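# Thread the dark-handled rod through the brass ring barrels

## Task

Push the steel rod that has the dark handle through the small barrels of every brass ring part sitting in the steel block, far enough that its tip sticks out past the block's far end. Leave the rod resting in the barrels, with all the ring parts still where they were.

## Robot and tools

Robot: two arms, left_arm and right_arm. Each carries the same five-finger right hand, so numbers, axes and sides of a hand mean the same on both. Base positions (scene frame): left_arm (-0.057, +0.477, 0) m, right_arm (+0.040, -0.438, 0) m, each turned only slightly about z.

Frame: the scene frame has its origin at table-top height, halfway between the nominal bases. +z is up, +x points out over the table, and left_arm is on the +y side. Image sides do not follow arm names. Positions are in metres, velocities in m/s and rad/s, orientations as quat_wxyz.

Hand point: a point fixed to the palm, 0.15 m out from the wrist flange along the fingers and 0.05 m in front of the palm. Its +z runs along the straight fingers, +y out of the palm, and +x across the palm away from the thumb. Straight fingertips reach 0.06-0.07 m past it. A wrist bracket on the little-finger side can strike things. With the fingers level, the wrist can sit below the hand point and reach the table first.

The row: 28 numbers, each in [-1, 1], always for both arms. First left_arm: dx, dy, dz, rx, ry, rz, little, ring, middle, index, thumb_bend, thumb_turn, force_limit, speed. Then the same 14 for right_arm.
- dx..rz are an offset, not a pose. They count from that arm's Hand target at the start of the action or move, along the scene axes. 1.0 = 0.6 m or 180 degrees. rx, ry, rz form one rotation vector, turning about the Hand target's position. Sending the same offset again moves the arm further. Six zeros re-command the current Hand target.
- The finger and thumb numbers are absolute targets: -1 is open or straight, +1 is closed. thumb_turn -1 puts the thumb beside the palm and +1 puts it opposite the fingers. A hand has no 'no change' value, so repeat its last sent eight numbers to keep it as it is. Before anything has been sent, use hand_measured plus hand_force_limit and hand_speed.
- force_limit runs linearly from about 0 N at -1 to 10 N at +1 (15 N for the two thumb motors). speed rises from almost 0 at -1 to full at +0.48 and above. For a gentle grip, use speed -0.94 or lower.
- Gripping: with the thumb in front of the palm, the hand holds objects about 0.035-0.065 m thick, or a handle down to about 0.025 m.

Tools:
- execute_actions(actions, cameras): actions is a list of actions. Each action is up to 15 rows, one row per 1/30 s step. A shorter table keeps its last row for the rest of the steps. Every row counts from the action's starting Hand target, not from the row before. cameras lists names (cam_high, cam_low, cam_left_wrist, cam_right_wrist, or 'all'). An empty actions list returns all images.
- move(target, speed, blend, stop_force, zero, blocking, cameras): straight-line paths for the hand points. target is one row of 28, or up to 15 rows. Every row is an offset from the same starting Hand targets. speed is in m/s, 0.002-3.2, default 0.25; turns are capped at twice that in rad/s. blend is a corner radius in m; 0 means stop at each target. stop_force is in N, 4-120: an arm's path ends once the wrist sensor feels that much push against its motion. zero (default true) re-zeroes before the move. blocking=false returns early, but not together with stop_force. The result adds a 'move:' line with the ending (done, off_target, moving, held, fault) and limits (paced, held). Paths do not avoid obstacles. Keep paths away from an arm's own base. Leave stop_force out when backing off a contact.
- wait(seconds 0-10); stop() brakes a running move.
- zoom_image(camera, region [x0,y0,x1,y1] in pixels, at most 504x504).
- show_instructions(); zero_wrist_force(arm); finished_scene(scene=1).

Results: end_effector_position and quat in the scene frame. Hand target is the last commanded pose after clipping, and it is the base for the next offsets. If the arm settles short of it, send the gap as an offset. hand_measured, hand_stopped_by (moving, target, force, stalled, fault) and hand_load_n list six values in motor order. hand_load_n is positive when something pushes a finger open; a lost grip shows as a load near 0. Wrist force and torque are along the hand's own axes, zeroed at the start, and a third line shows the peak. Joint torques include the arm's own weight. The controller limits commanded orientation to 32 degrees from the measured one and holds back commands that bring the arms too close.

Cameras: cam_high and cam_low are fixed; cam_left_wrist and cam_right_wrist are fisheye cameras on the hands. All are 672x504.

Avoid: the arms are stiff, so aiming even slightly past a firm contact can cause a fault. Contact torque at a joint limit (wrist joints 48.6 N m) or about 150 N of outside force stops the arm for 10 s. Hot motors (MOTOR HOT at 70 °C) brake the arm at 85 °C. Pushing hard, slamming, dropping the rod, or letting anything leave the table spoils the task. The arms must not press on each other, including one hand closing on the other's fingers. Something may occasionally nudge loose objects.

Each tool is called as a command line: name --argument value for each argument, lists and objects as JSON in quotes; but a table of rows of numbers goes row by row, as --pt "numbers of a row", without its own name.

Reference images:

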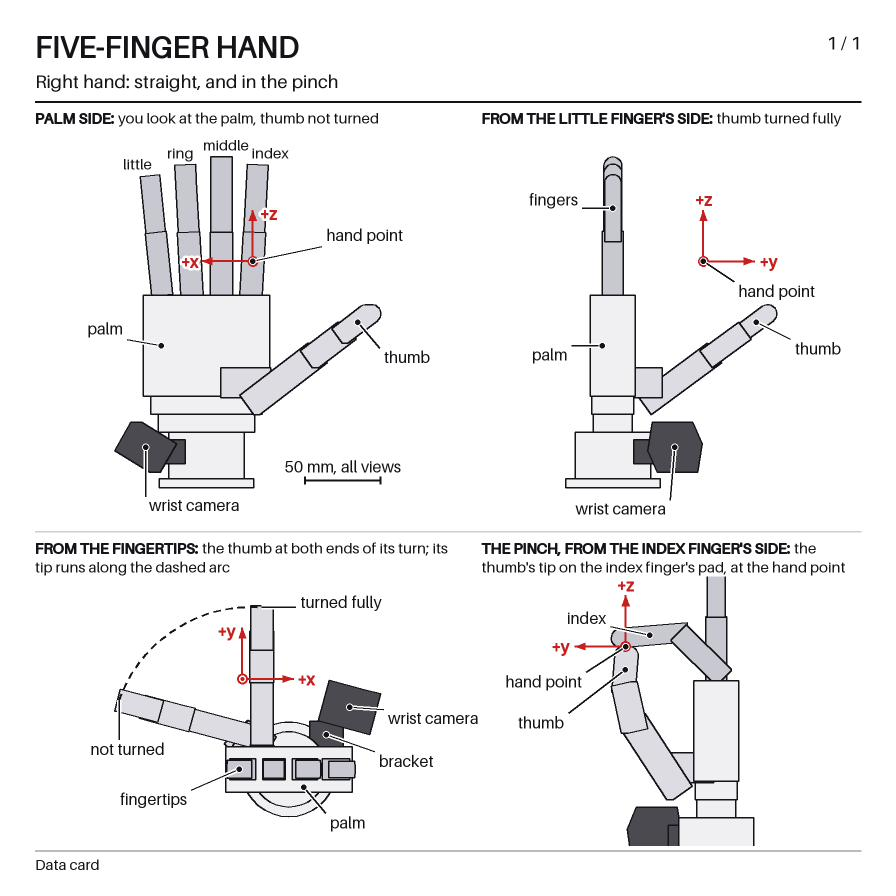

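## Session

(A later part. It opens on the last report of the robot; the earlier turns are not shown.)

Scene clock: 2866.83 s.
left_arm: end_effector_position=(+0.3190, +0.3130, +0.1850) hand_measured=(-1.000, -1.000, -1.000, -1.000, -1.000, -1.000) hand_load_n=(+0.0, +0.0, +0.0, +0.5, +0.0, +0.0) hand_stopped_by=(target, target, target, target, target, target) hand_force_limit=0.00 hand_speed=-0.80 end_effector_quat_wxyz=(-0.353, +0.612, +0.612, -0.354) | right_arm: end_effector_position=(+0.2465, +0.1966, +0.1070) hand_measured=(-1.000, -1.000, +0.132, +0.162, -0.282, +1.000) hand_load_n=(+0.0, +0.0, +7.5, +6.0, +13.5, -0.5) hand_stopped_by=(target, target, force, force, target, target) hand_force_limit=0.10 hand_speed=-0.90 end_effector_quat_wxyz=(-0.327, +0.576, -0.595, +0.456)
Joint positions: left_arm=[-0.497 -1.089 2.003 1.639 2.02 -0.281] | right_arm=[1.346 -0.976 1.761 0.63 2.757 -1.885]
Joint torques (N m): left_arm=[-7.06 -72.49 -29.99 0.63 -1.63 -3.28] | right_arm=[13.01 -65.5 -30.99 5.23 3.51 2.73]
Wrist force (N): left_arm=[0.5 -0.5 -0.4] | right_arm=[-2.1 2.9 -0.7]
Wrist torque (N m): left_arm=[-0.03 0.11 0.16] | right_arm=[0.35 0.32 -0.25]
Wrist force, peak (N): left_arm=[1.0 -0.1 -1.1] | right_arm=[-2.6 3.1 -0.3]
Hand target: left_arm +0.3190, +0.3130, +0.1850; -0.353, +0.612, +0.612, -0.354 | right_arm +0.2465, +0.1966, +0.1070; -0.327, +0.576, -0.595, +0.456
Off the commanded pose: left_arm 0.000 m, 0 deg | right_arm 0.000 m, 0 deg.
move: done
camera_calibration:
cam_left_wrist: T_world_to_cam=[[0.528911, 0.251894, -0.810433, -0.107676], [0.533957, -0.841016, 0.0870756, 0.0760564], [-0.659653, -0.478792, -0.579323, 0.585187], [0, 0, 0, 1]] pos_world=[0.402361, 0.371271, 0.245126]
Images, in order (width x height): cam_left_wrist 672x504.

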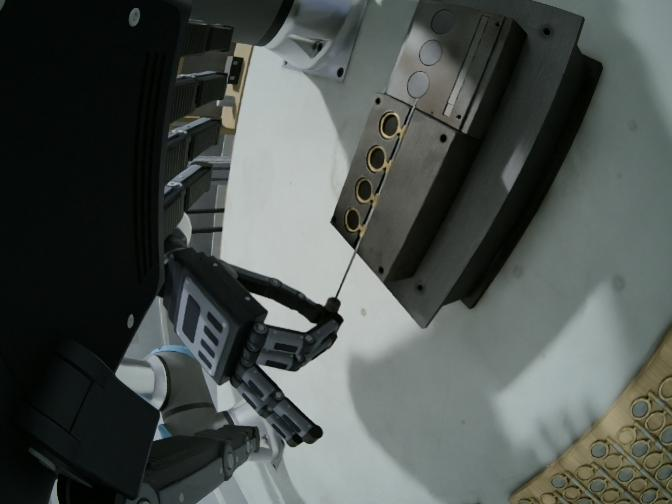

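move --target '[0.0667,0.0833,0.1,0,0,0, -1,-1,-1,-1,-1,-1, 0, -0.8, 0,0,0,0,0,0, -1,-1,0.5,0.5,-0.28,1, 0.1, -0.9]' --speed 0.15

move --target '[0,0,0,0,0,0, -1,-1,-1,-1,-1,-1, 0, -0.8, 0.0036,0.0338,0,0,0,0, -1,-1,0.5,0.5,-0.28,1, 0.1, -0.9]' --speed 0.015 --stop_force 4 --cameras '["cam_left_wrist", "cam_low", "cam_high"]'

zoom_image --camera "cam_left_wrist" --region '[240, 100, 440, 350]'

Scene clock: 2948.77 s.
left_arm: end_effector_position=(+0.3590, +0.3629, +0.2450) hand_measured=(-1.000, -1.000, -1.000, -1.000, -1.000, -1.000) hand_load_n=(+0.0, +0.0, +0.0, +0.0, +0.0, +0.0) hand_stopped_by=(target, target, target, target, target, target) hand_force_limit=0.00 hand_speed=-0.80 end_effector_quat_wxyz=(-0.353, +0.612, +0.612, -0.354) | right_arm: end_effector_position=(+0.2465, +0.1966, +0.1070) hand_measured=(-1.000, -1.000, +0.132, +0.162, -0.282, +1.000) hand_load_n=(+0.0, +0.0, +8.0, +6.0, +13.5, +0.0) hand_stopped_by=(target, target, force, force, target, target) hand_force_limit=0.10 hand_speed=-0.90 end_effector_quat_wxyz=(-0.327, +0.576, -0.595, +0.456)
Joint positions: left_arm=[-0.389 -1.133 1.923 1.788 1.93 -0.218] | right_arm=[1.346 -0.976 1.761 0.63 2.757 -1.885]
Joint torques (N m): left_arm=[12.34 -72.16 -37.48 6.63 -1.93 3.11] | right_arm=[18.18 -64.86 -31.19 5.29 3.35 2.27]
Wrist force (N): left_arm=[0.5 0.3 -0.3] | right_arm=[-1.4 3.0 -0.8]
Wrist torque (N m): left_arm=[0.07 0.11 0.02] | right_arm=[0.38 0.23 -0.21]
Wrist force, peak (N): left_arm=[1.0 -0.4 -1.6] | right_arm=[-2.2 3.2 -0.7]
Hand target: left_arm +0.3591, +0.3629, +0.2450; -0.353, +0.612, +0.612, -0.354 | right_arm +0.2465, +0.1966, +0.1070; -0.327, +0.576, -0.595, +0.456
Off the commanded pose: left_arm 0.000 m, 0 deg | right_arm 0.000 m, 0 deg.
move: done

Scene clock: 2950.93 s.
left_arm: end_effector_position=(+0.3591, +0.3629, +0.2450) hand_measured=(-1.000, -1.000, -1.000, -1.000, -1.000, -1.000) hand_load_n=(+0.0, +0.0, +0.0, +0.0, +0.0, +0.0) hand_stopped_by=(target, target, target, target, target, target) hand_force_limit=0.00 hand_speed=-0.80 end_effector_quat_wxyz=(-0.353, +0.612, +0.612, -0.354) | right_arm: end_effector_position=(+0.2487, +0.2169, +0.1070) hand_measured=(-1.000, -1.000, +0.132, +0.162, -0.282, +1.000) hand_load_n=(+0.0, +0.0, +7.5, +6.0, +13.5, -0.5) hand_stopped_by=(target, target, force, force, target, target) hand_force_limit=0.10 hand_speed=-0.90 end_effector_quat_wxyz=(-0.327, +0.576, -0.595, +0.456)
Joint positions: left_arm=[-0.389 -1.133 1.923 1.788 1.93 -0.218] | right_arm=[1.35 -0.949 1.714 0.66 2.758 -1.874]
Joint torques (N m): left_arm=[11.51 -73.66 -36.47 7.49 -2.41 2.78] | right_arm=[15.25 -71.37 -31.14 5.44 3.78 1.99]
Wrist force (N): left_arm=[0.6 0.4 -0.6] | right_arm=[-1.4 1.9 -0.4]
Wrist torque (N m): left_arm=[0.10 0.10 0.03] | right_arm=[0.25 0.22 -0.23]
Wrist force, peak (N): left_arm=[0.8 0.2 -1.0] | right_arm=[-1.3 3.4 -0.8]
Hand target: left_arm +0.3591, +0.3629, +0.2450; -0.353, +0.612, +0.612, -0.354 | right_arm +0.2487, +0.2169, +0.1070; -0.327, +0.576, -0.595, +0.456
Off the commanded pose: left_arm 0.000 m, 0 deg | right_arm 0.000 m, 0 deg.
move: done
camera_calibration:
cam_left_wrist: T_world_to_cam=[[0.528911, 0.251894, -0.810433, -0.0927759], [0.533957, -0.841016, 0.0870756, 0.0914402], [-0.659653, -0.478792, -0.579323, 0.670225], [0, 0, 0, 1]] pos_world=[0.442361, 0.421171, 0.305126]
Images, in order (width x height): cam_high 672x504, cam_low 672x504, cam_left_wrist 672x504.

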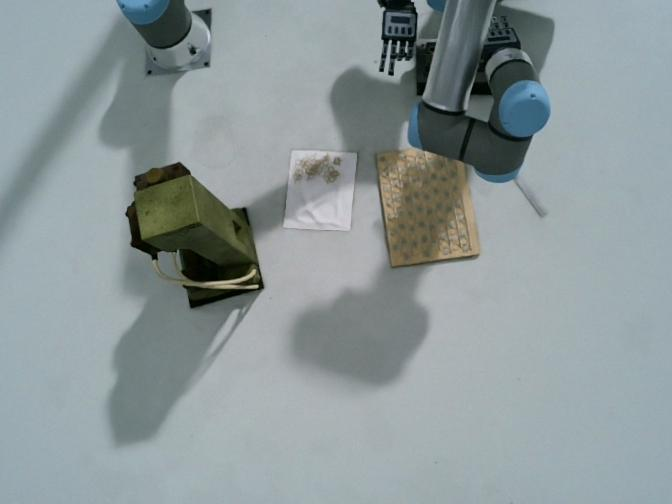

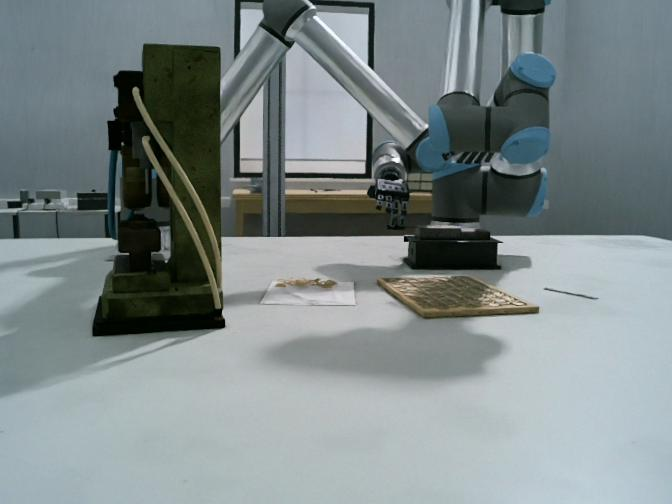

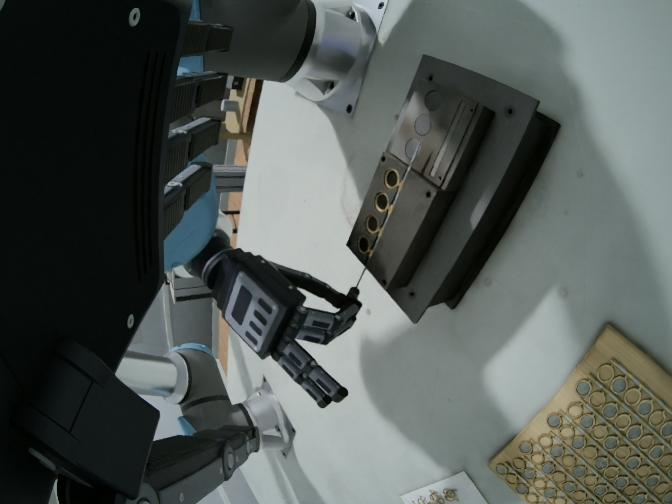

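Scaled by 2.016 from the camera's 672x504 image, which has a finer 960x720 frame.

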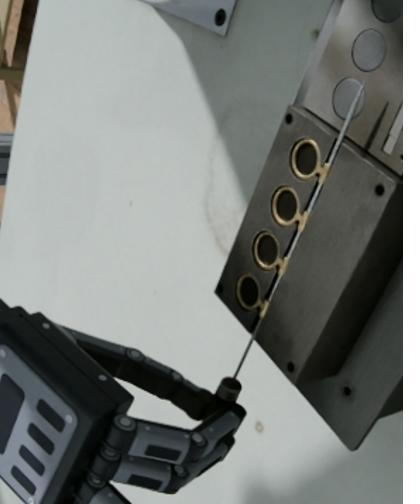

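move --target '[0,0,0,0,0,0, -1,-1,-1,-1,-1,-1, 0, -0.8, 0.0032,0.0303,0,0,0,0, -1,-1,0.5,0.5,-0.28,1, 0.1, -0.9]' --speed 0.015 --stop_force 4 --cameras '["cam_left_wrist"]'

zoom_image --camera "cam_left_wrist" --region '[240, 100, 440, 350]'

zoom_image --camera "cam_left_wrist" --region '[320, 220, 400, 320]'

Scene clock: 2961.80 s.
left_arm: end_effector_position=(+0.3591, +0.3629, +0.2450) hand_measured=(-1.000, -1.000, -1.000, -1.000, -1.000, -1.000) hand_load_n=(+0.0, +0.0, +0.0, +0.0, +0.0, +0.0) hand_stopped_by=(target, target, target, target, target, target) hand_force_limit=0.00 hand_speed=-0.80 end_effector_quat_wxyz=(-0.353, +0.612, +0.612, -0.354) | right_arm: end_effector_position=(+0.2506, +0.2351, +0.1070) hand_measured=(-1.000, -1.000, +0.132, +0.162, -0.282, +1.000) hand_load_n=(+0.0, -0.5, +8.0, +6.5, +12.5, -0.5) hand_stopped_by=(target, target, force, force, target, target) hand_force_limit=0.10 hand_speed=-0.90 end_effector_quat_wxyz=(-0.327, +0.576, -0.595, +0.456)
Joint positions: left_arm=[-0.389 -1.133 1.923 1.788 1.93 -0.218] | right_arm=[1.354 -0.925 1.672 0.687 2.758 -1.865]
Joint torques (N m): left_arm=[10.52 -72.65 -38.03 7.25 -1.98 2.78] | right_arm=[13.51 -70.82 -31.98 5 3.58 2.5]
Wrist force (N): left_arm=[0.3 0.1 -1.1] | right_arm=[-1.4 0.9 -0.5]
Wrist torque (N m): left_arm=[0.08 0.17 0.00] | right_arm=[0.25 0.33 -0.21]
Wrist force, peak (N): left_arm=[0.4 0.1 -1.4] | right_arm=[-2.2 2.2 -0.4]
Hand target: left_arm +0.3591, +0.3629, +0.2450; -0.353, +0.612, +0.612, -0.354 | right_arm +0.2506, +0.2351, +0.1070; -0.327, +0.576, -0.595, +0.456
Off the commanded pose: left_arm 0.000 m, 0 deg | right_arm 0.000 m, 0 deg.
move: done
camera_calibration:
cam_left_wrist: T_world_to_cam=[[0.528911, 0.251894, -0.810433, -0.0927759], [0.533957, -0.841016, 0.0870756, 0.0914402], [-0.659653, -0.478792, -0.579323, 0.670225], [0, 0, 0, 1]] pos_world=[0.442361, 0.421171, 0.305126]
Images, in order (width x height): cam_left_wrist 672x504.

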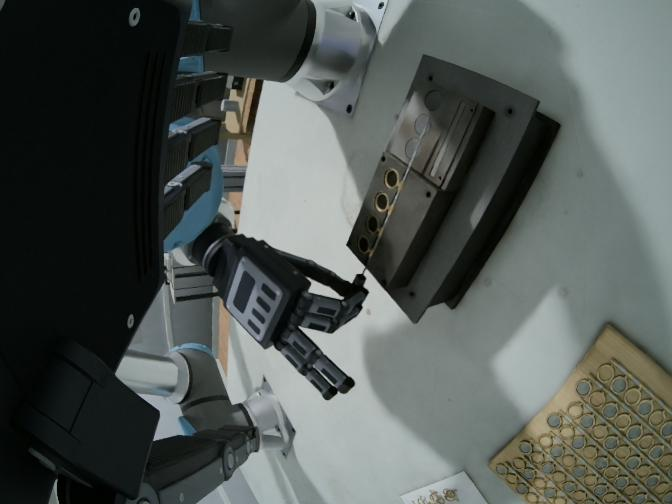

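Scaled by 2.016 from the camera's 672x504 image, which has a finer 960x720 frame.

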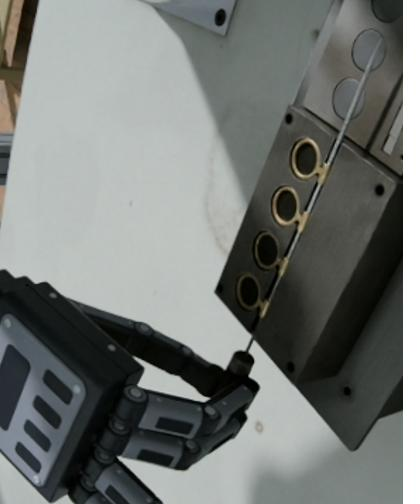

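Scaled by 5.040 from the camera's 672x504 image, which has a finer 960x720 frame.

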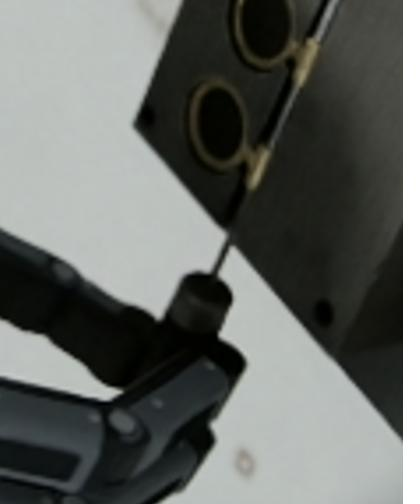

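move --target '[0,0,0,0,0,0, -1,-1,-1,-1,-1,-1, 0, -0.8, 0.0,0.0,0.001,0,0,0, -1,-1,0.5,0.5,-0.28,1, 0.1, -0.9]' --speed 0.01

wait --seconds 0.5 --cameras '["cam_left_wrist"]'

Scene clock: 2989.50 s.
left_arm: end_effector_position=(+0.3591, +0.3629, +0.2450) hand_measured=(-1.000, -1.000, -1.000, -1.000, -1.000, -1.000) hand_load_n=(+0.0, +0.0, +0.0, +0.0, +0.0, +0.0) hand_stopped_by=(target, target, target, target, target, target) hand_force_limit=0.00 hand_speed=-0.80 end_effector_quat_wxyz=(-0.353, +0.612, +0.612, -0.354) | right_arm: end_effector_position=(+0.2506, +0.2351, +0.1075) hand_measured=(-1.000, -1.000, +0.132, +0.162, -0.282, +1.000) hand_load_n=(+0.0, +0.0, +7.5, +6.5, +13.0, +0.0) hand_stopped_by=(target, target, force, force, target, target) hand_force_limit=0.10 hand_speed=-0.90 end_effector_quat_wxyz=(-0.327, +0.576, -0.595, +0.456)
Joint positions: left_arm=[-0.389 -1.133 1.923 1.788 1.93 -0.218] | right_arm=[1.354 -0.926 1.672 0.688 2.758 -1.865]
Joint torques (N m): left_arm=[11.46 -74.05 -38.21 7.38 -2.11 2.59] | right_arm=[12.67 -100.39 -31.03 5.33 3.41 2.7]
Wrist force (N): left_arm=[0.5 0.1 -1.0] | right_arm=[-2.1 1.9 0.1]
Wrist torque (N m): left_arm=[0.07 0.12 0.01] | right_arm=[0.19 0.33 -0.27]
Wrist force, peak (N): left_arm=[0.9 -0.4 -1.0] | right_arm=[-2.1 2.3 -0.2]
Hand target: left_arm +0.3591, +0.3629, +0.2450; -0.353, +0.612, +0.612, -0.354 | right_arm +0.2506, +0.2351, +0.1076; -0.327, +0.576, -0.595, +0.456
Off the commanded pose: left_arm 0.000 m, 0 deg | right_arm 0.000 m, 0 deg.
move: done

Scene clock: 2990.00 s.
left_arm: end_effector_position=(+0.3591, +0.3629, +0.2450) hand_measured=(-1.000, -1.000, -1.000, -1.000, -1.000, -1.000) hand_load_n=(+0.0, +0.0, +0.0, +0.0, +0.0, +0.0) hand_stopped_by=(target, target, target, target, target, target) hand_force_limit=0.00 hand_speed=-0.80 end_effector_quat_wxyz=(-0.353, +0.612, +0.612, -0.354) | right_arm: end_effector_position=(+0.2506, +0.2351, +0.1076) hand_measured=(-1.000, -1.000, +0.132, +0.162, -0.282, +1.000) hand_load_n=(+0.0, +0.0, +7.5, +6.5, +13.0, +0.0) hand_stopped_by=(target, target, force, force, target, target) hand_force_limit=0.10 hand_speed=-0.90 end_effector_quat_wxyz=(-0.327, +0.576, -0.595, +0.456)
Joint positions: left_arm=[-0.389 -1.133 1.923 1.788 1.93 -0.218] | right_arm=[1.354 -0.926 1.672 0.688 2.758 -1.865]
Joint torques (N m): left_arm=[9.93 -71.76 -38.43 7.21 -2.19 2.7] | right_arm=[13.76 -96.96 -31.4 5.3 3.05 2.07]
Wrist force (N): left_arm=[0.1 -0.1 -0.4] | right_arm=[-2.2 2.9 -0.8]
Wrist torque (N m): left_arm=[0.01 0.17 -0.02] | right_arm=[0.37 0.36 -0.25]
Wrist force, peak (N): left_arm=[0.5 0.0 -1.0] | right_arm=[-2.2 2.9 -0.8]
Hand target: left_arm +0.3591, +0.3629, +0.2450; -0.353, +0.612, +0.612, -0.354 | right_arm +0.2506, +0.2351, +0.1076; -0.327, +0.576, -0.595, +0.456
Off the commanded pose: left_arm 0.000 m, 0 deg | right_arm 0.000 m, 0 deg.
wait: 0.50 s; at rest by 0.17 s
camera_calibration:
cam_left_wrist: T_world_to_cam=[[0.528911, 0.251894, -0.810433, -0.0927759], [0.533957, -0.841016, 0.0870756, 0.0914402], [-0.659653, -0.478792, -0.579323, 0.670225], [0, 0, 0, 1]] pos_world=[0.442361, 0.421171, 0.305126]
Images, in order (width x height): cam_left_wrist 672x504.

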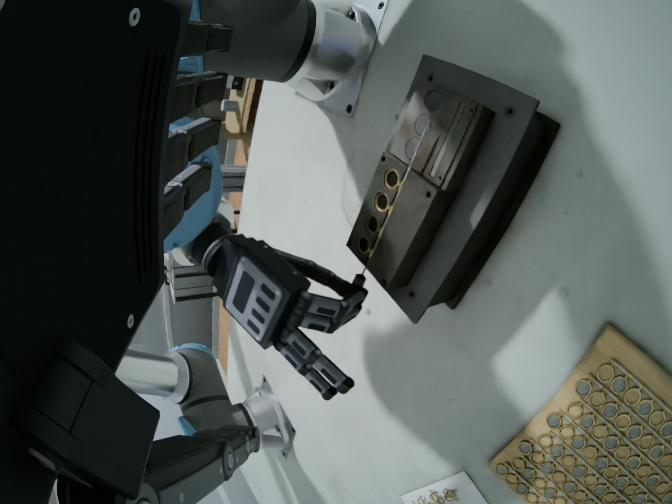

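move --target '[0,0,0,0,0,0, -1,-1,-1,-1,-1,-1, 0, -0.8, 0.00105,0.00995,0.0002,0,0,0, -1,-1,0.5,0.5,-0.28,1, 0.1, -0.9]' --speed 0.01 --stop_force 4

wait --seconds 0.4 --cameras '["cam_left_wrist","cam_right_wrist"]'

zoom_image --camera "cam_left_wrist" --region '[320, 220, 400, 320]'

zoom_image --camera "cam_left_wrist" --region '[345, 90, 445, 260]'

Scene clock: 3017.27 s.
left_arm: end_effector_position=(+0.3591, +0.3629, +0.2450) hand_measured=(-1.000, -1.000, -1.000, -1.000, -1.000, -1.000) hand_load_n=(+0.0, +0.5, +0.0, +0.0, +0.0, +0.0) hand_stopped_by=(target, target, target, target, target, target) hand_force_limit=0.00 hand_speed=-0.80 end_effector_quat_wxyz=(-0.353, +0.612, +0.612, -0.354) | right_arm: end_effector_position=(+0.2512, +0.2410, +0.1077) hand_measured=(-1.000, -1.000, +0.132, +0.162, -0.282, +1.000) hand_load_n=(+0.0, +0.0, +8.0, +6.5, +13.5, -0.5) hand_stopped_by=(target, target, force, force, target, target) hand_force_limit=0.10 hand_speed=-0.90 end_effector_quat_wxyz=(-0.327, +0.576, -0.595, +0.456)
Joint positions: left_arm=[-0.389 -1.133 1.923 1.788 1.93 -0.218] | right_arm=[1.355 -0.918 1.658 0.697 2.758 -1.862]
Joint torques (N m): left_arm=[11.84 -70.24 -36.94 7.32 -2.06 2.85] | right_arm=[11.94 -72.02 -31.72 5.16 3.83 2.79]
Wrist force (N): left_arm=[0.5 -0.2 -0.7] | right_arm=[-2.3 2.5 0.0]
Wrist torque (N m): left_arm=[0.01 0.13 0.00] | right_arm=[0.29 0.37 -0.27]
Wrist force, peak (N): left_arm=[0.8 0.2 -0.9] | right_arm=[-2.4 3.0 -0.6]
Hand target: left_arm +0.3591, +0.3629, +0.2450; -0.353, +0.612, +0.612, -0.354 | right_arm +0.2512, +0.2410, +0.1077; -0.327, +0.576, -0.595, +0.456
Off the commanded pose: left_arm 0.000 m, 0 deg | right_arm 0.000 m, 0 deg.
move: done

Scene clock: 3017.67 s.
left_arm: end_effector_position=(+0.3591, +0.3629, +0.2450) hand_measured=(-1.000, -1.000, -1.000, -1.000, -1.000, -1.000) hand_load_n=(+0.0, +0.0, +0.0, +0.0, +0.0, +0.0) hand_stopped_by=(target, target, target, target, target, target) hand_force_limit=0.00 hand_speed=-0.80 end_effector_quat_wxyz=(-0.353, +0.612, +0.612, -0.354) | right_arm: end_effector_position=(+0.2512, +0.2410, +0.1077) hand_measured=(-1.000, -1.000, +0.132, +0.162, -0.282, +1.000) hand_load_n=(+0.0, +0.0, +8.0, +6.5, +13.5, -0.5) hand_stopped_by=(target, target, force, force, target, target) hand_force_limit=0.10 hand_speed=-0.90 end_effector_quat_wxyz=(-0.327, +0.576, -0.595, +0.456)
Joint positions: left_arm=[-0.389 -1.133 1.923 1.788 1.93 -0.218] | right_arm=[1.355 -0.918 1.658 0.697 2.758 -1.862]
Joint torques (N m): left_arm=[10.99 -72.83 -35.91 6.97 -2.25 2.67] | right_arm=[12.34 -71.71 -31.3 5.51 4.14 2.02]
Wrist force (N): left_arm=[0.6 0.1 -0.9] | right_arm=[-2.2 2.3 -0.4]
Wrist torque (N m): left_arm=[0.07 0.12 0.02] | right_arm=[0.29 0.37 -0.27]
Wrist force, peak (N): left_arm=[0.0 -0.3 -1.3] | right_arm=[-2.3 2.6 -0.6]
Hand target: left_arm +0.3591, +0.3629, +0.2450; -0.353, +0.612, +0.612, -0.354 | right_arm +0.2512, +0.2410, +0.1077; -0.327, +0.576, -0.595, +0.456
Off the commanded pose: left_arm 0.000 m, 0 deg | right_arm 0.000 m, 0 deg.
wait: 0.40 s; at rest by 0.17 s
camera_calibration:
cam_left_wrist: T_world_to_cam=[[0.528911, 0.251894, -0.810433, -0.0927759], [0.533957, -0.841016, 0.0870756, 0.0914402], [-0.659653, -0.478792, -0.579323, 0.670225], [0, 0, 0, 1]] pos_world=[0.442361, 0.421171, 0.305126]
cam_right_wrist: T_world_to_cam=[[-0.444208, -0.31612, -0.8383, 0.277555], [-0.444203, 0.890289, -0.100345, -0.093907], [0.778051, 0.327801, -0.535895, -0.0981063], [0, 0, 0, 1]] pos_world=[0.15791, 0.203504, 0.170677]
Images, in order (width x height): cam_left_wrist 672x504, cam_right_wrist 672x504.

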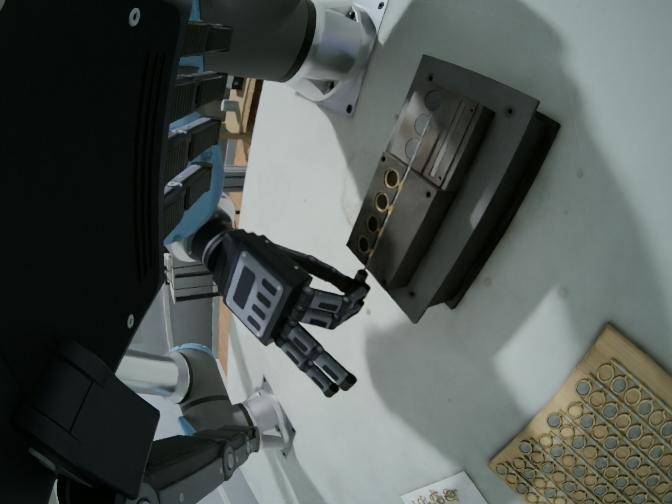

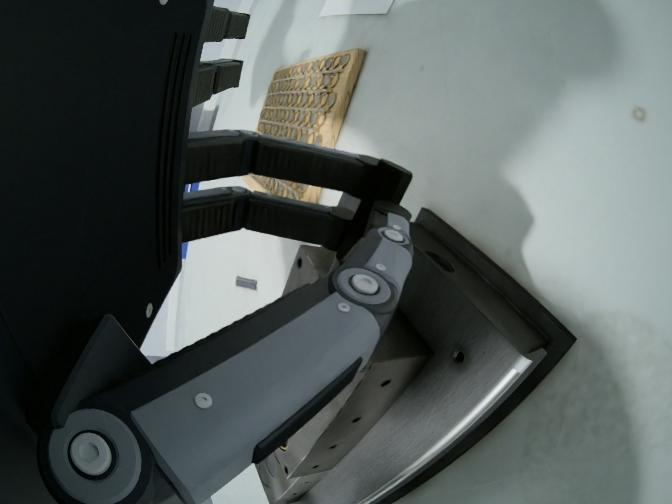

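Scaled by 5.040 from the camera's 672x504 image, which has a finer 960x720 frame.

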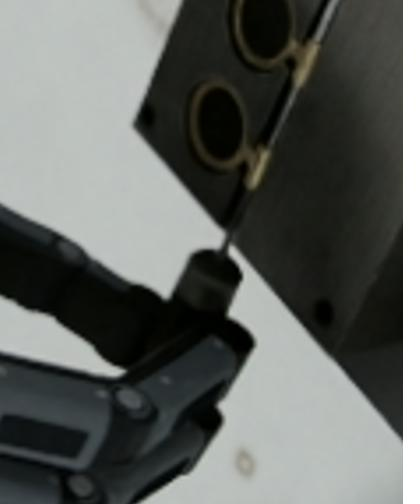

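Scaled by 2.965 from the camera's 672x504 image, which has a finer 960x720 frame.

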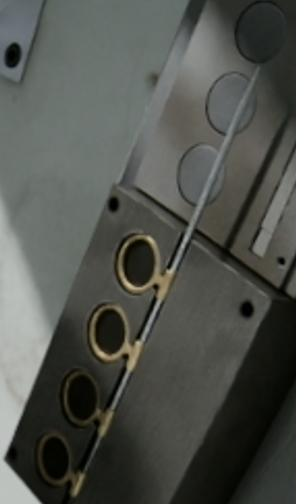

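move --target '[0,0,0,0,0,0, -1,-1,-1,-1,-1,-1, 0, -0.8, 0,0,0,0,0,0, -1,-1,0.09,0.12,-0.28,1, 0.1, -0.95]' --speed 0.05 --cameras '["cam_left_wrist"]'

zoom_image --camera "cam_left_wrist" --region '[320, 90, 445, 320]'

Scene clock: 3040.83 s.
left_arm: end_effector_position=(+0.3591, +0.3629, +0.2450) hand_measured=(-1.000, -1.000, -1.000, -1.000, -1.000, -1.000) hand_load_n=(+0.0, +0.0, +0.0, +0.0, +0.0, +0.0) hand_stopped_by=(target, target, target, target, target, target) hand_force_limit=0.00 hand_speed=-0.80 end_effector_quat_wxyz=(-0.353, +0.612, +0.612, -0.354) | right_arm: end_effector_position=(+0.2512, +0.2410, +0.1077) hand_measured=(-1.000, -1.000, +0.090, +0.120, -0.280, +1.000) hand_load_n=(+0.0, +0.0, +0.0, +0.0, +0.0, +0.0) hand_stopped_by=(target, target, target, target, target, target) hand_force_limit=0.10 hand_speed=-0.95 end_effector_quat_wxyz=(-0.327, +0.576, -0.595, +0.456)
Joint positions: left_arm=[-0.389 -1.133 1.923 1.788 1.93 -0.218] | right_arm=[1.355 -0.918 1.658 0.697 2.758 -1.862]
Joint torques (N m): left_arm=[11.01 -72.27 -37.72 7.26 -2.31 2.89] | right_arm=[17.58 -73.02 -31.56 5.38 4.55 2.4]
Wrist force (N): left_arm=[0.4 0.0 -0.8] | right_arm=[-2.0 3.2 -0.9]
Wrist torque (N m): left_arm=[0.05 0.14 0.00] | right_arm=[0.36 0.30 -0.23]
Wrist force, peak (N): left_arm=[0.4 0.2 -1.2] | right_arm=[-2.6 3.0 -0.9]
Hand target: left_arm +0.3591, +0.3629, +0.2450; -0.353, +0.612, +0.612, -0.354 | right_arm +0.2512, +0.2410, +0.1077; -0.327, +0.576, -0.595, +0.456
Off the commanded pose: left_arm 0.000 m, 0 deg | right_arm 0.000 m, 0 deg.
move: done
camera_calibration:
cam_left_wrist: T_world_to_cam=[[0.528911, 0.251894, -0.810433, -0.0927759], [0.533957, -0.841016, 0.0870756, 0.0914402], [-0.659653, -0.478792, -0.579323, 0.670225], [0, 0, 0, 1]] pos_world=[0.442361, 0.421171, 0.305126]
Images, in order (width x height): cam_left_wrist 672x504.

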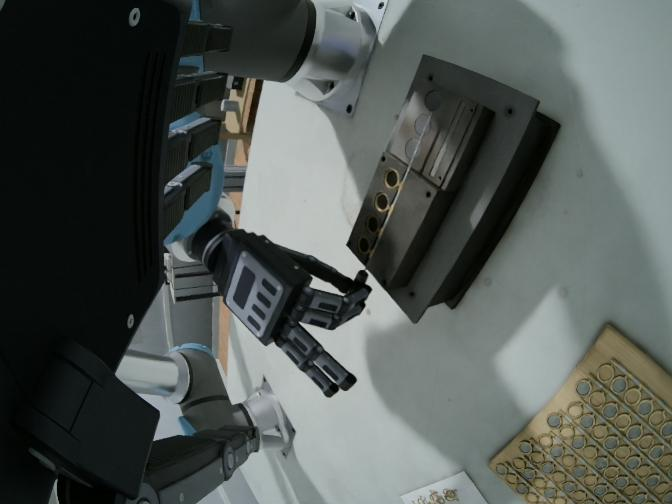

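Scaled by 2.191 from the camera's 672x504 image, which has a finer 960x720 frame.

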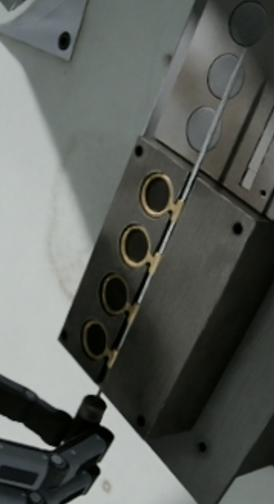

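move --pt "0 0 0 0 0 0 -1 -1 -1 -1 -1 -1 0 -0.8 0 0 0 0 0 0 -1 -1 -0.15 -0.15 -0.28 1 0.1 -0.85" --speed 0.05

move --pt "0 0 0 0 0 0 -1 -1 -1 -1 -1 -1 0 -0.8 0 0 0 0 0 0 -1 -1 -0.15 -0.15 -0.55 1 0.1 -0.85" --speed 0.05 --cameras '["cam_left_wrist","cam_right_wrist"]'

zoom_image --camera "cam_left_wrist" --region '[300, 220, 400, 340]'

zoom_image --camera "cam_right_wrist" --region '[220, 80, 480, 330]'

Scene clock: 3060.53 s.
left_arm: end_effector_position=(+0.3591, +0.3629, +0.2450) hand_measured=(-1.000, -1.000, -1.000, -1.000, -1.000, -1.000) hand_load_n=(+0.0, +0.0, +0.0, +0.0, +0.0, +0.0) hand_stopped_by=(target, target, target, target, target, target) hand_force_limit=0.00 hand_speed=-0.80 end_effector_quat_wxyz=(-0.353, +0.612, +0.612, -0.354) | right_arm: end_effector_position=(+0.2512, +0.2410, +0.1077) hand_measured=(-1.000, -1.000, -0.150, -0.150, -0.280, +1.000) hand_load_n=(+0.0, +0.0, +0.0, +0.0, +0.0, +0.0) hand_stopped_by=(target, target, target, target, target, target) hand_force_limit=0.10 hand_speed=-0.85 end_effector_quat_wxyz=(-0.327, +0.576, -0.595, +0.456)
Joint positions: left_arm=[-0.389 -1.133 1.923 1.788 1.93 -0.218] | right_arm=[1.355 -0.918 1.658 0.697 2.758 -1.862]
Joint torques (N m): left_arm=[10.35 -75.57 -37.29 7.57 -2.3 2.43] | right_arm=[8.58 -72.53 -30.13 4.94 3.54 2.37]
Wrist force (N): left_arm=[0.4 0.2 -0.5] | right_arm=[-2.2 2.9 -1.3]
Wrist torque (N m): left_arm=[0.07 0.13 0.00] | right_arm=[0.37 0.35 -0.26]
Wrist force, peak (N): left_arm=[0.4 0.2 -1.3] | right_arm=[-2.7 3.1 -0.9]
Hand target: left_arm +0.3591, +0.3629, +0.2450; -0.353, +0.612, +0.612, -0.354 | right_arm +0.2512, +0.2410, +0.1077; -0.327, +0.576, -0.595, +0.456
Off the commanded pose: left_arm 0.000 m, 0 deg | right_arm 0.000 m, 0 deg.
move: done

Scene clock: 3062.07 s.
left_arm: end_effector_position=(+0.3591, +0.3629, +0.2450) hand_measured=(-1.000, -1.000, -1.000, -1.000, -1.000, -1.000) hand_load_n=(+0.0, +0.0, +0.0, +0.0, +0.0, +0.0) hand_stopped_by=(target, target, target, target, target, target) hand_force_limit=0.00 hand_speed=-0.80 end_effector_quat_wxyz=(-0.353, +0.612, +0.612, -0.354) | right_arm: end_effector_position=(+0.2512, +0.2410, +0.1077) hand_measured=(-1.000, -1.000, -0.150, -0.150, -0.550, +1.000) hand_load_n=(+0.0, +0.0, +0.0, +0.0, +0.0, +0.0) hand_stopped_by=(target, target, target, target, target, target) hand_force_limit=0.10 hand_speed=-0.85 end_effector_quat_wxyz=(-0.327, +0.576, -0.595, +0.456)
Joint positions: left_arm=[-0.389 -1.133 1.923 1.788 1.93 -0.218] | right_arm=[1.355 -0.918 1.658 0.697 2.758 -1.862]
Joint torques (N m): left_arm=[10.17 -72.32 -36.7 7.04 -2.06 2.67] | right_arm=[7.49 -76.37 -31.75 4.86 4.63 2.06]
Wrist force (N): left_arm=[0.1 0.3 -0.9] | right_arm=[-2.1 3.2 -0.7]
Wrist torque (N m): left_arm=[0.09 0.18 0.00] | right_arm=[0.37 0.31 -0.24]
Wrist force, peak (N): left_arm=[0.7 0.4 -0.9] | right_arm=[-2.2 3.2 -0.9]
Hand target: left_arm +0.3591, +0.3629, +0.2450; -0.353, +0.612, +0.612, -0.354 | right_arm +0.2512, +0.2410, +0.1077; -0.327, +0.576, -0.595, +0.456
Off the commanded pose: left_arm 0.000 m, 0 deg | right_arm 0.000 m, 0 deg.
move: done
camera_calibration:
cam_left_wrist: T_world_to_cam=[[0.528911, 0.251894, -0.810433, -0.0927759], [0.533957, -0.841016, 0.0870756, 0.0914402], [-0.659653, -0.478792, -0.579323, 0.670225], [0, 0, 0, 1]] pos_world=[0.442361, 0.421171, 0.305126]
cam_right_wrist: T_world_to_cam=[[-0.444208, -0.31612, -0.8383, 0.277555], [-0.444203, 0.890289, -0.100345, -0.093907], [0.778051, 0.327801, -0.535895, -0.0981063], [0, 0, 0, 1]] pos_world=[0.15791, 0.203504, 0.170677]
Images, in order (width x height): cam_left_wrist 672x504, cam_right_wrist 672x504.

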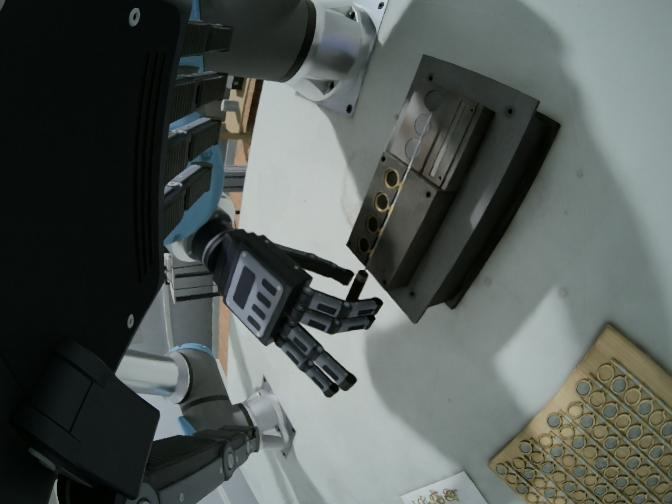

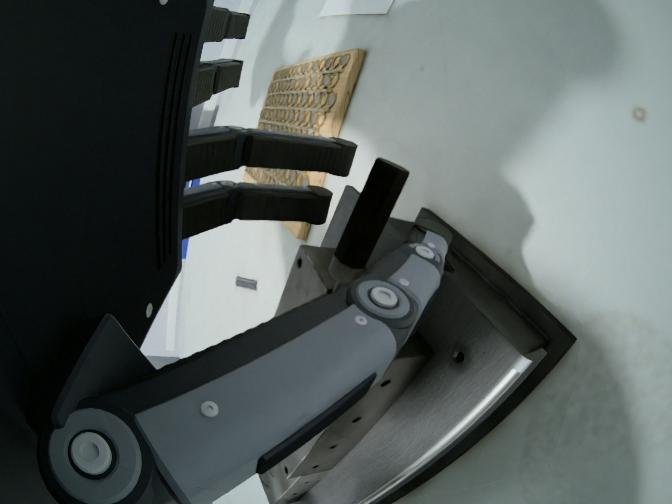

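Scaled by 4.200 from the camera's 672x504 image, which has a finer 960x720 frame.

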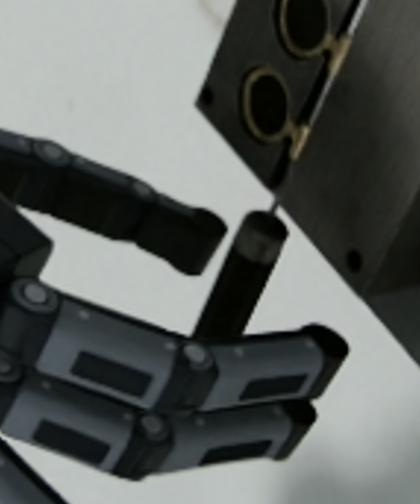

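Scaled by 1.938 from the camera's 672x504 image, which has a finer 960x720 frame.

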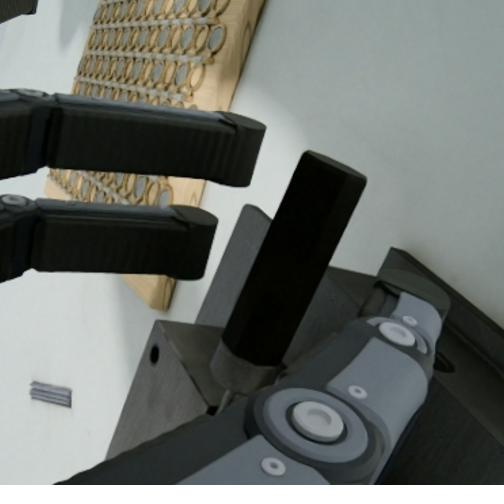

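move --pt "0 0 0 0 0 0 -1 -1 -1 -1 -1 -1 0 -0.8 0 0 0.05 0 0 0 -1 -1 -0.15 -0.15 -0.55 1 0.1 -0.85" --pt "0 0 0 0 0 0 -1 -1 -1 -1 -1 -1 0 -0.8 -0.05 -0.1 0.25 0 0 0 -1 -1 -0.15 -0.15 -0.55 1 0.1 -0.85" --speed '[0.04, 0.12]' --blend '[0.01, 0]' --cameras '["cam_left_wrist","cam_right_wrist","cam_low","cam_high"]'

zoom_image --camera "cam_left_wrist" --region '[330, 80, 450, 320]'

zoom_image --camera "cam_right_wrist" --region '[180, 240, 430, 490]'

Scene clock: 3093.77 s.
left_arm: end_effector_position=(+0.3591, +0.3629, +0.2450) hand_measured=(-1.000, -1.000, -1.000, -1.000, -1.000, -1.000) hand_load_n=(+0.0, +0.0, +0.0, +0.0, +0.0, +0.0) hand_stopped_by=(target, target, target, target, target, target) hand_force_limit=0.00 hand_speed=-0.80 end_effector_quat_wxyz=(-0.353, +0.612, +0.612, -0.354) | right_arm: end_effector_position=(+0.2212, +0.1811, +0.2576) hand_measured=(-1.000, -1.000, -0.150, -0.150, -0.550, +1.000) hand_load_n=(+0.0, +0.0, +0.0, +0.0, +0.5, +0.0) hand_stopped_by=(target, target, target, target, target, target) hand_force_limit=0.10 hand_speed=-0.85 end_effector_quat_wxyz=(-0.327, +0.576, -0.595, +0.456)
Joint positions: left_arm=[-0.389 -1.133 1.923 1.788 1.93 -0.218] | right_arm=[1.38 -1.14 1.719 0.92 2.761 -1.795]
Joint torques (N m): left_arm=[11.32 -72.96 -37.18 7.08 -2.32 2.4] | right_arm=[9.39 -83.56 -22.04 4.72 4.07 2.33]
Wrist force (N): left_arm=[0.3 0.1 -1.0] | right_arm=[-2.1 3.0 -0.9]
Wrist torque (N m): left_arm=[0.09 0.17 0.00] | right_arm=[0.33 0.32 -0.24]
Wrist force, peak (N): left_arm=[0.5 0.2 -1.3] | right_arm=[-2.7 3.3 -0.8]
Hand target: left_arm +0.3591, +0.3629, +0.2450; -0.353, +0.612, +0.612, -0.354 | right_arm +0.2212, +0.1810, +0.2577; -0.327, +0.576, -0.595, +0.456
Off the commanded pose: left_arm 0.000 m, 0 deg | right_arm 0.000 m, 0 deg.
move: done
camera_calibration:
cam_left_wrist: T_world_to_cam=[[0.528911, 0.251894, -0.810433, -0.0927759], [0.533957, -0.841016, 0.0870756, 0.0914402], [-0.659653, -0.478792, -0.579323, 0.670225], [0, 0, 0, 1]] pos_world=[0.442361, 0.421171, 0.305126]
cam_right_wrist: T_world_to_cam=[[-0.444208, -0.31612, -0.8383, 0.370967], [-0.444203, 0.890289, -0.100345, -0.0387296], [0.778051, 0.327801, -0.535895, 0.0251562], [0, 0, 0, 1]] pos_world=[0.12801, 0.143504, 0.320577]

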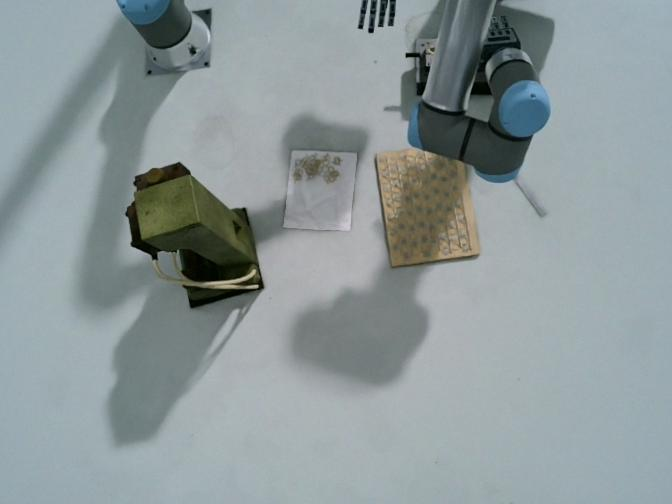

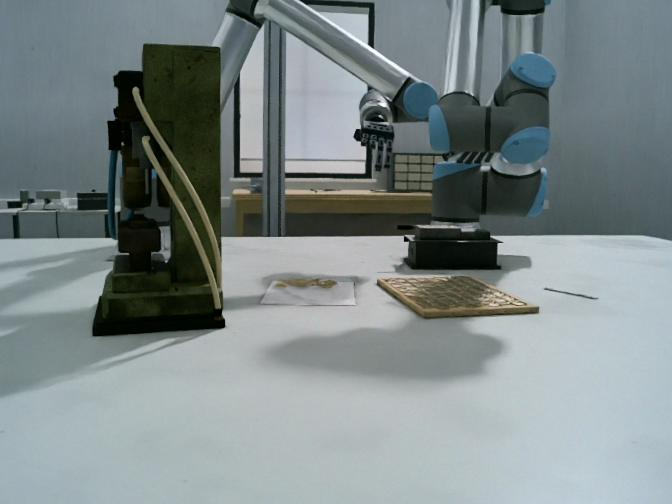

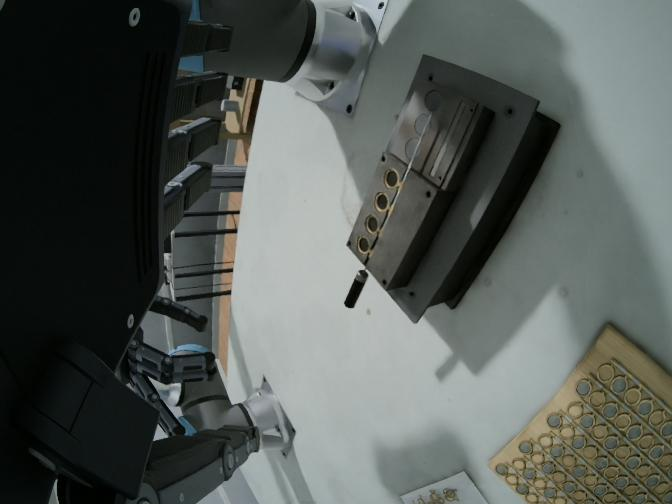

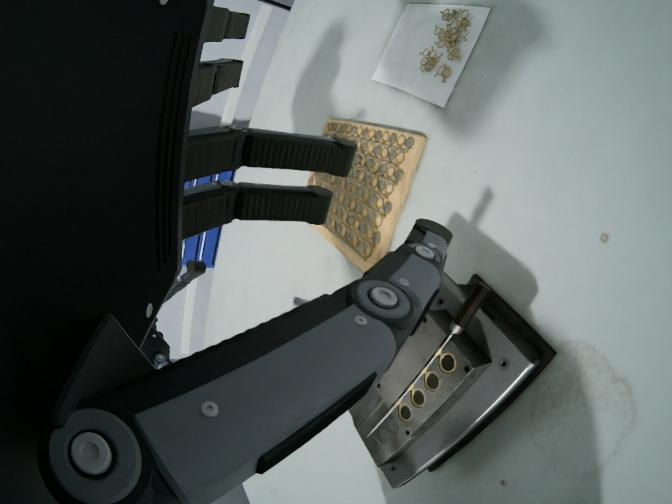

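Scaled by 2.100 from the camera's 672x504 image, which has a finer 960x720 frame.

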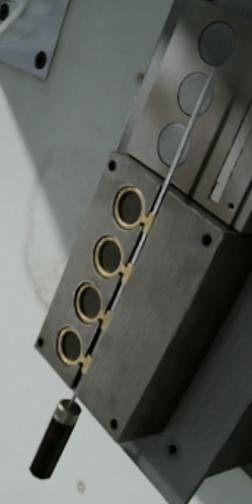

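Scaled by 2.016 from the camera's 672x504 image, which has a finer 960x720 frame.

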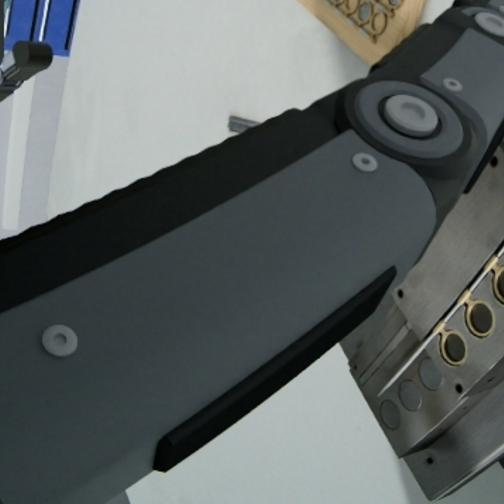

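zoom_image --camera "cam_left_wrist" --region '[345, 160, 425, 260]'

zoom_image --camera "cam_right_wrist" --region '[370, 270, 500, 430]'

Scaled by 5.040 from the camera's 672x504 image, which has a finer 960x720 frame.

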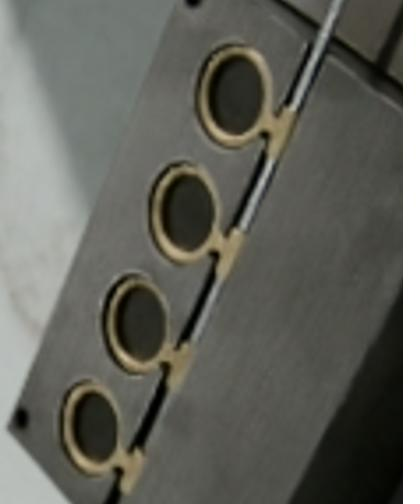

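Scaled by 3.150 from the camera's 672x504 image, which has a finer 960x720 frame.

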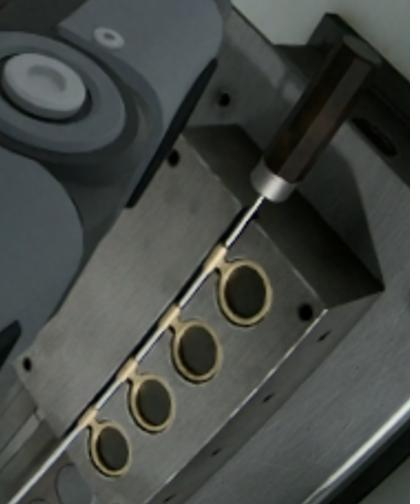

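finished_scene --scene 1

The scene is finished: the task was done.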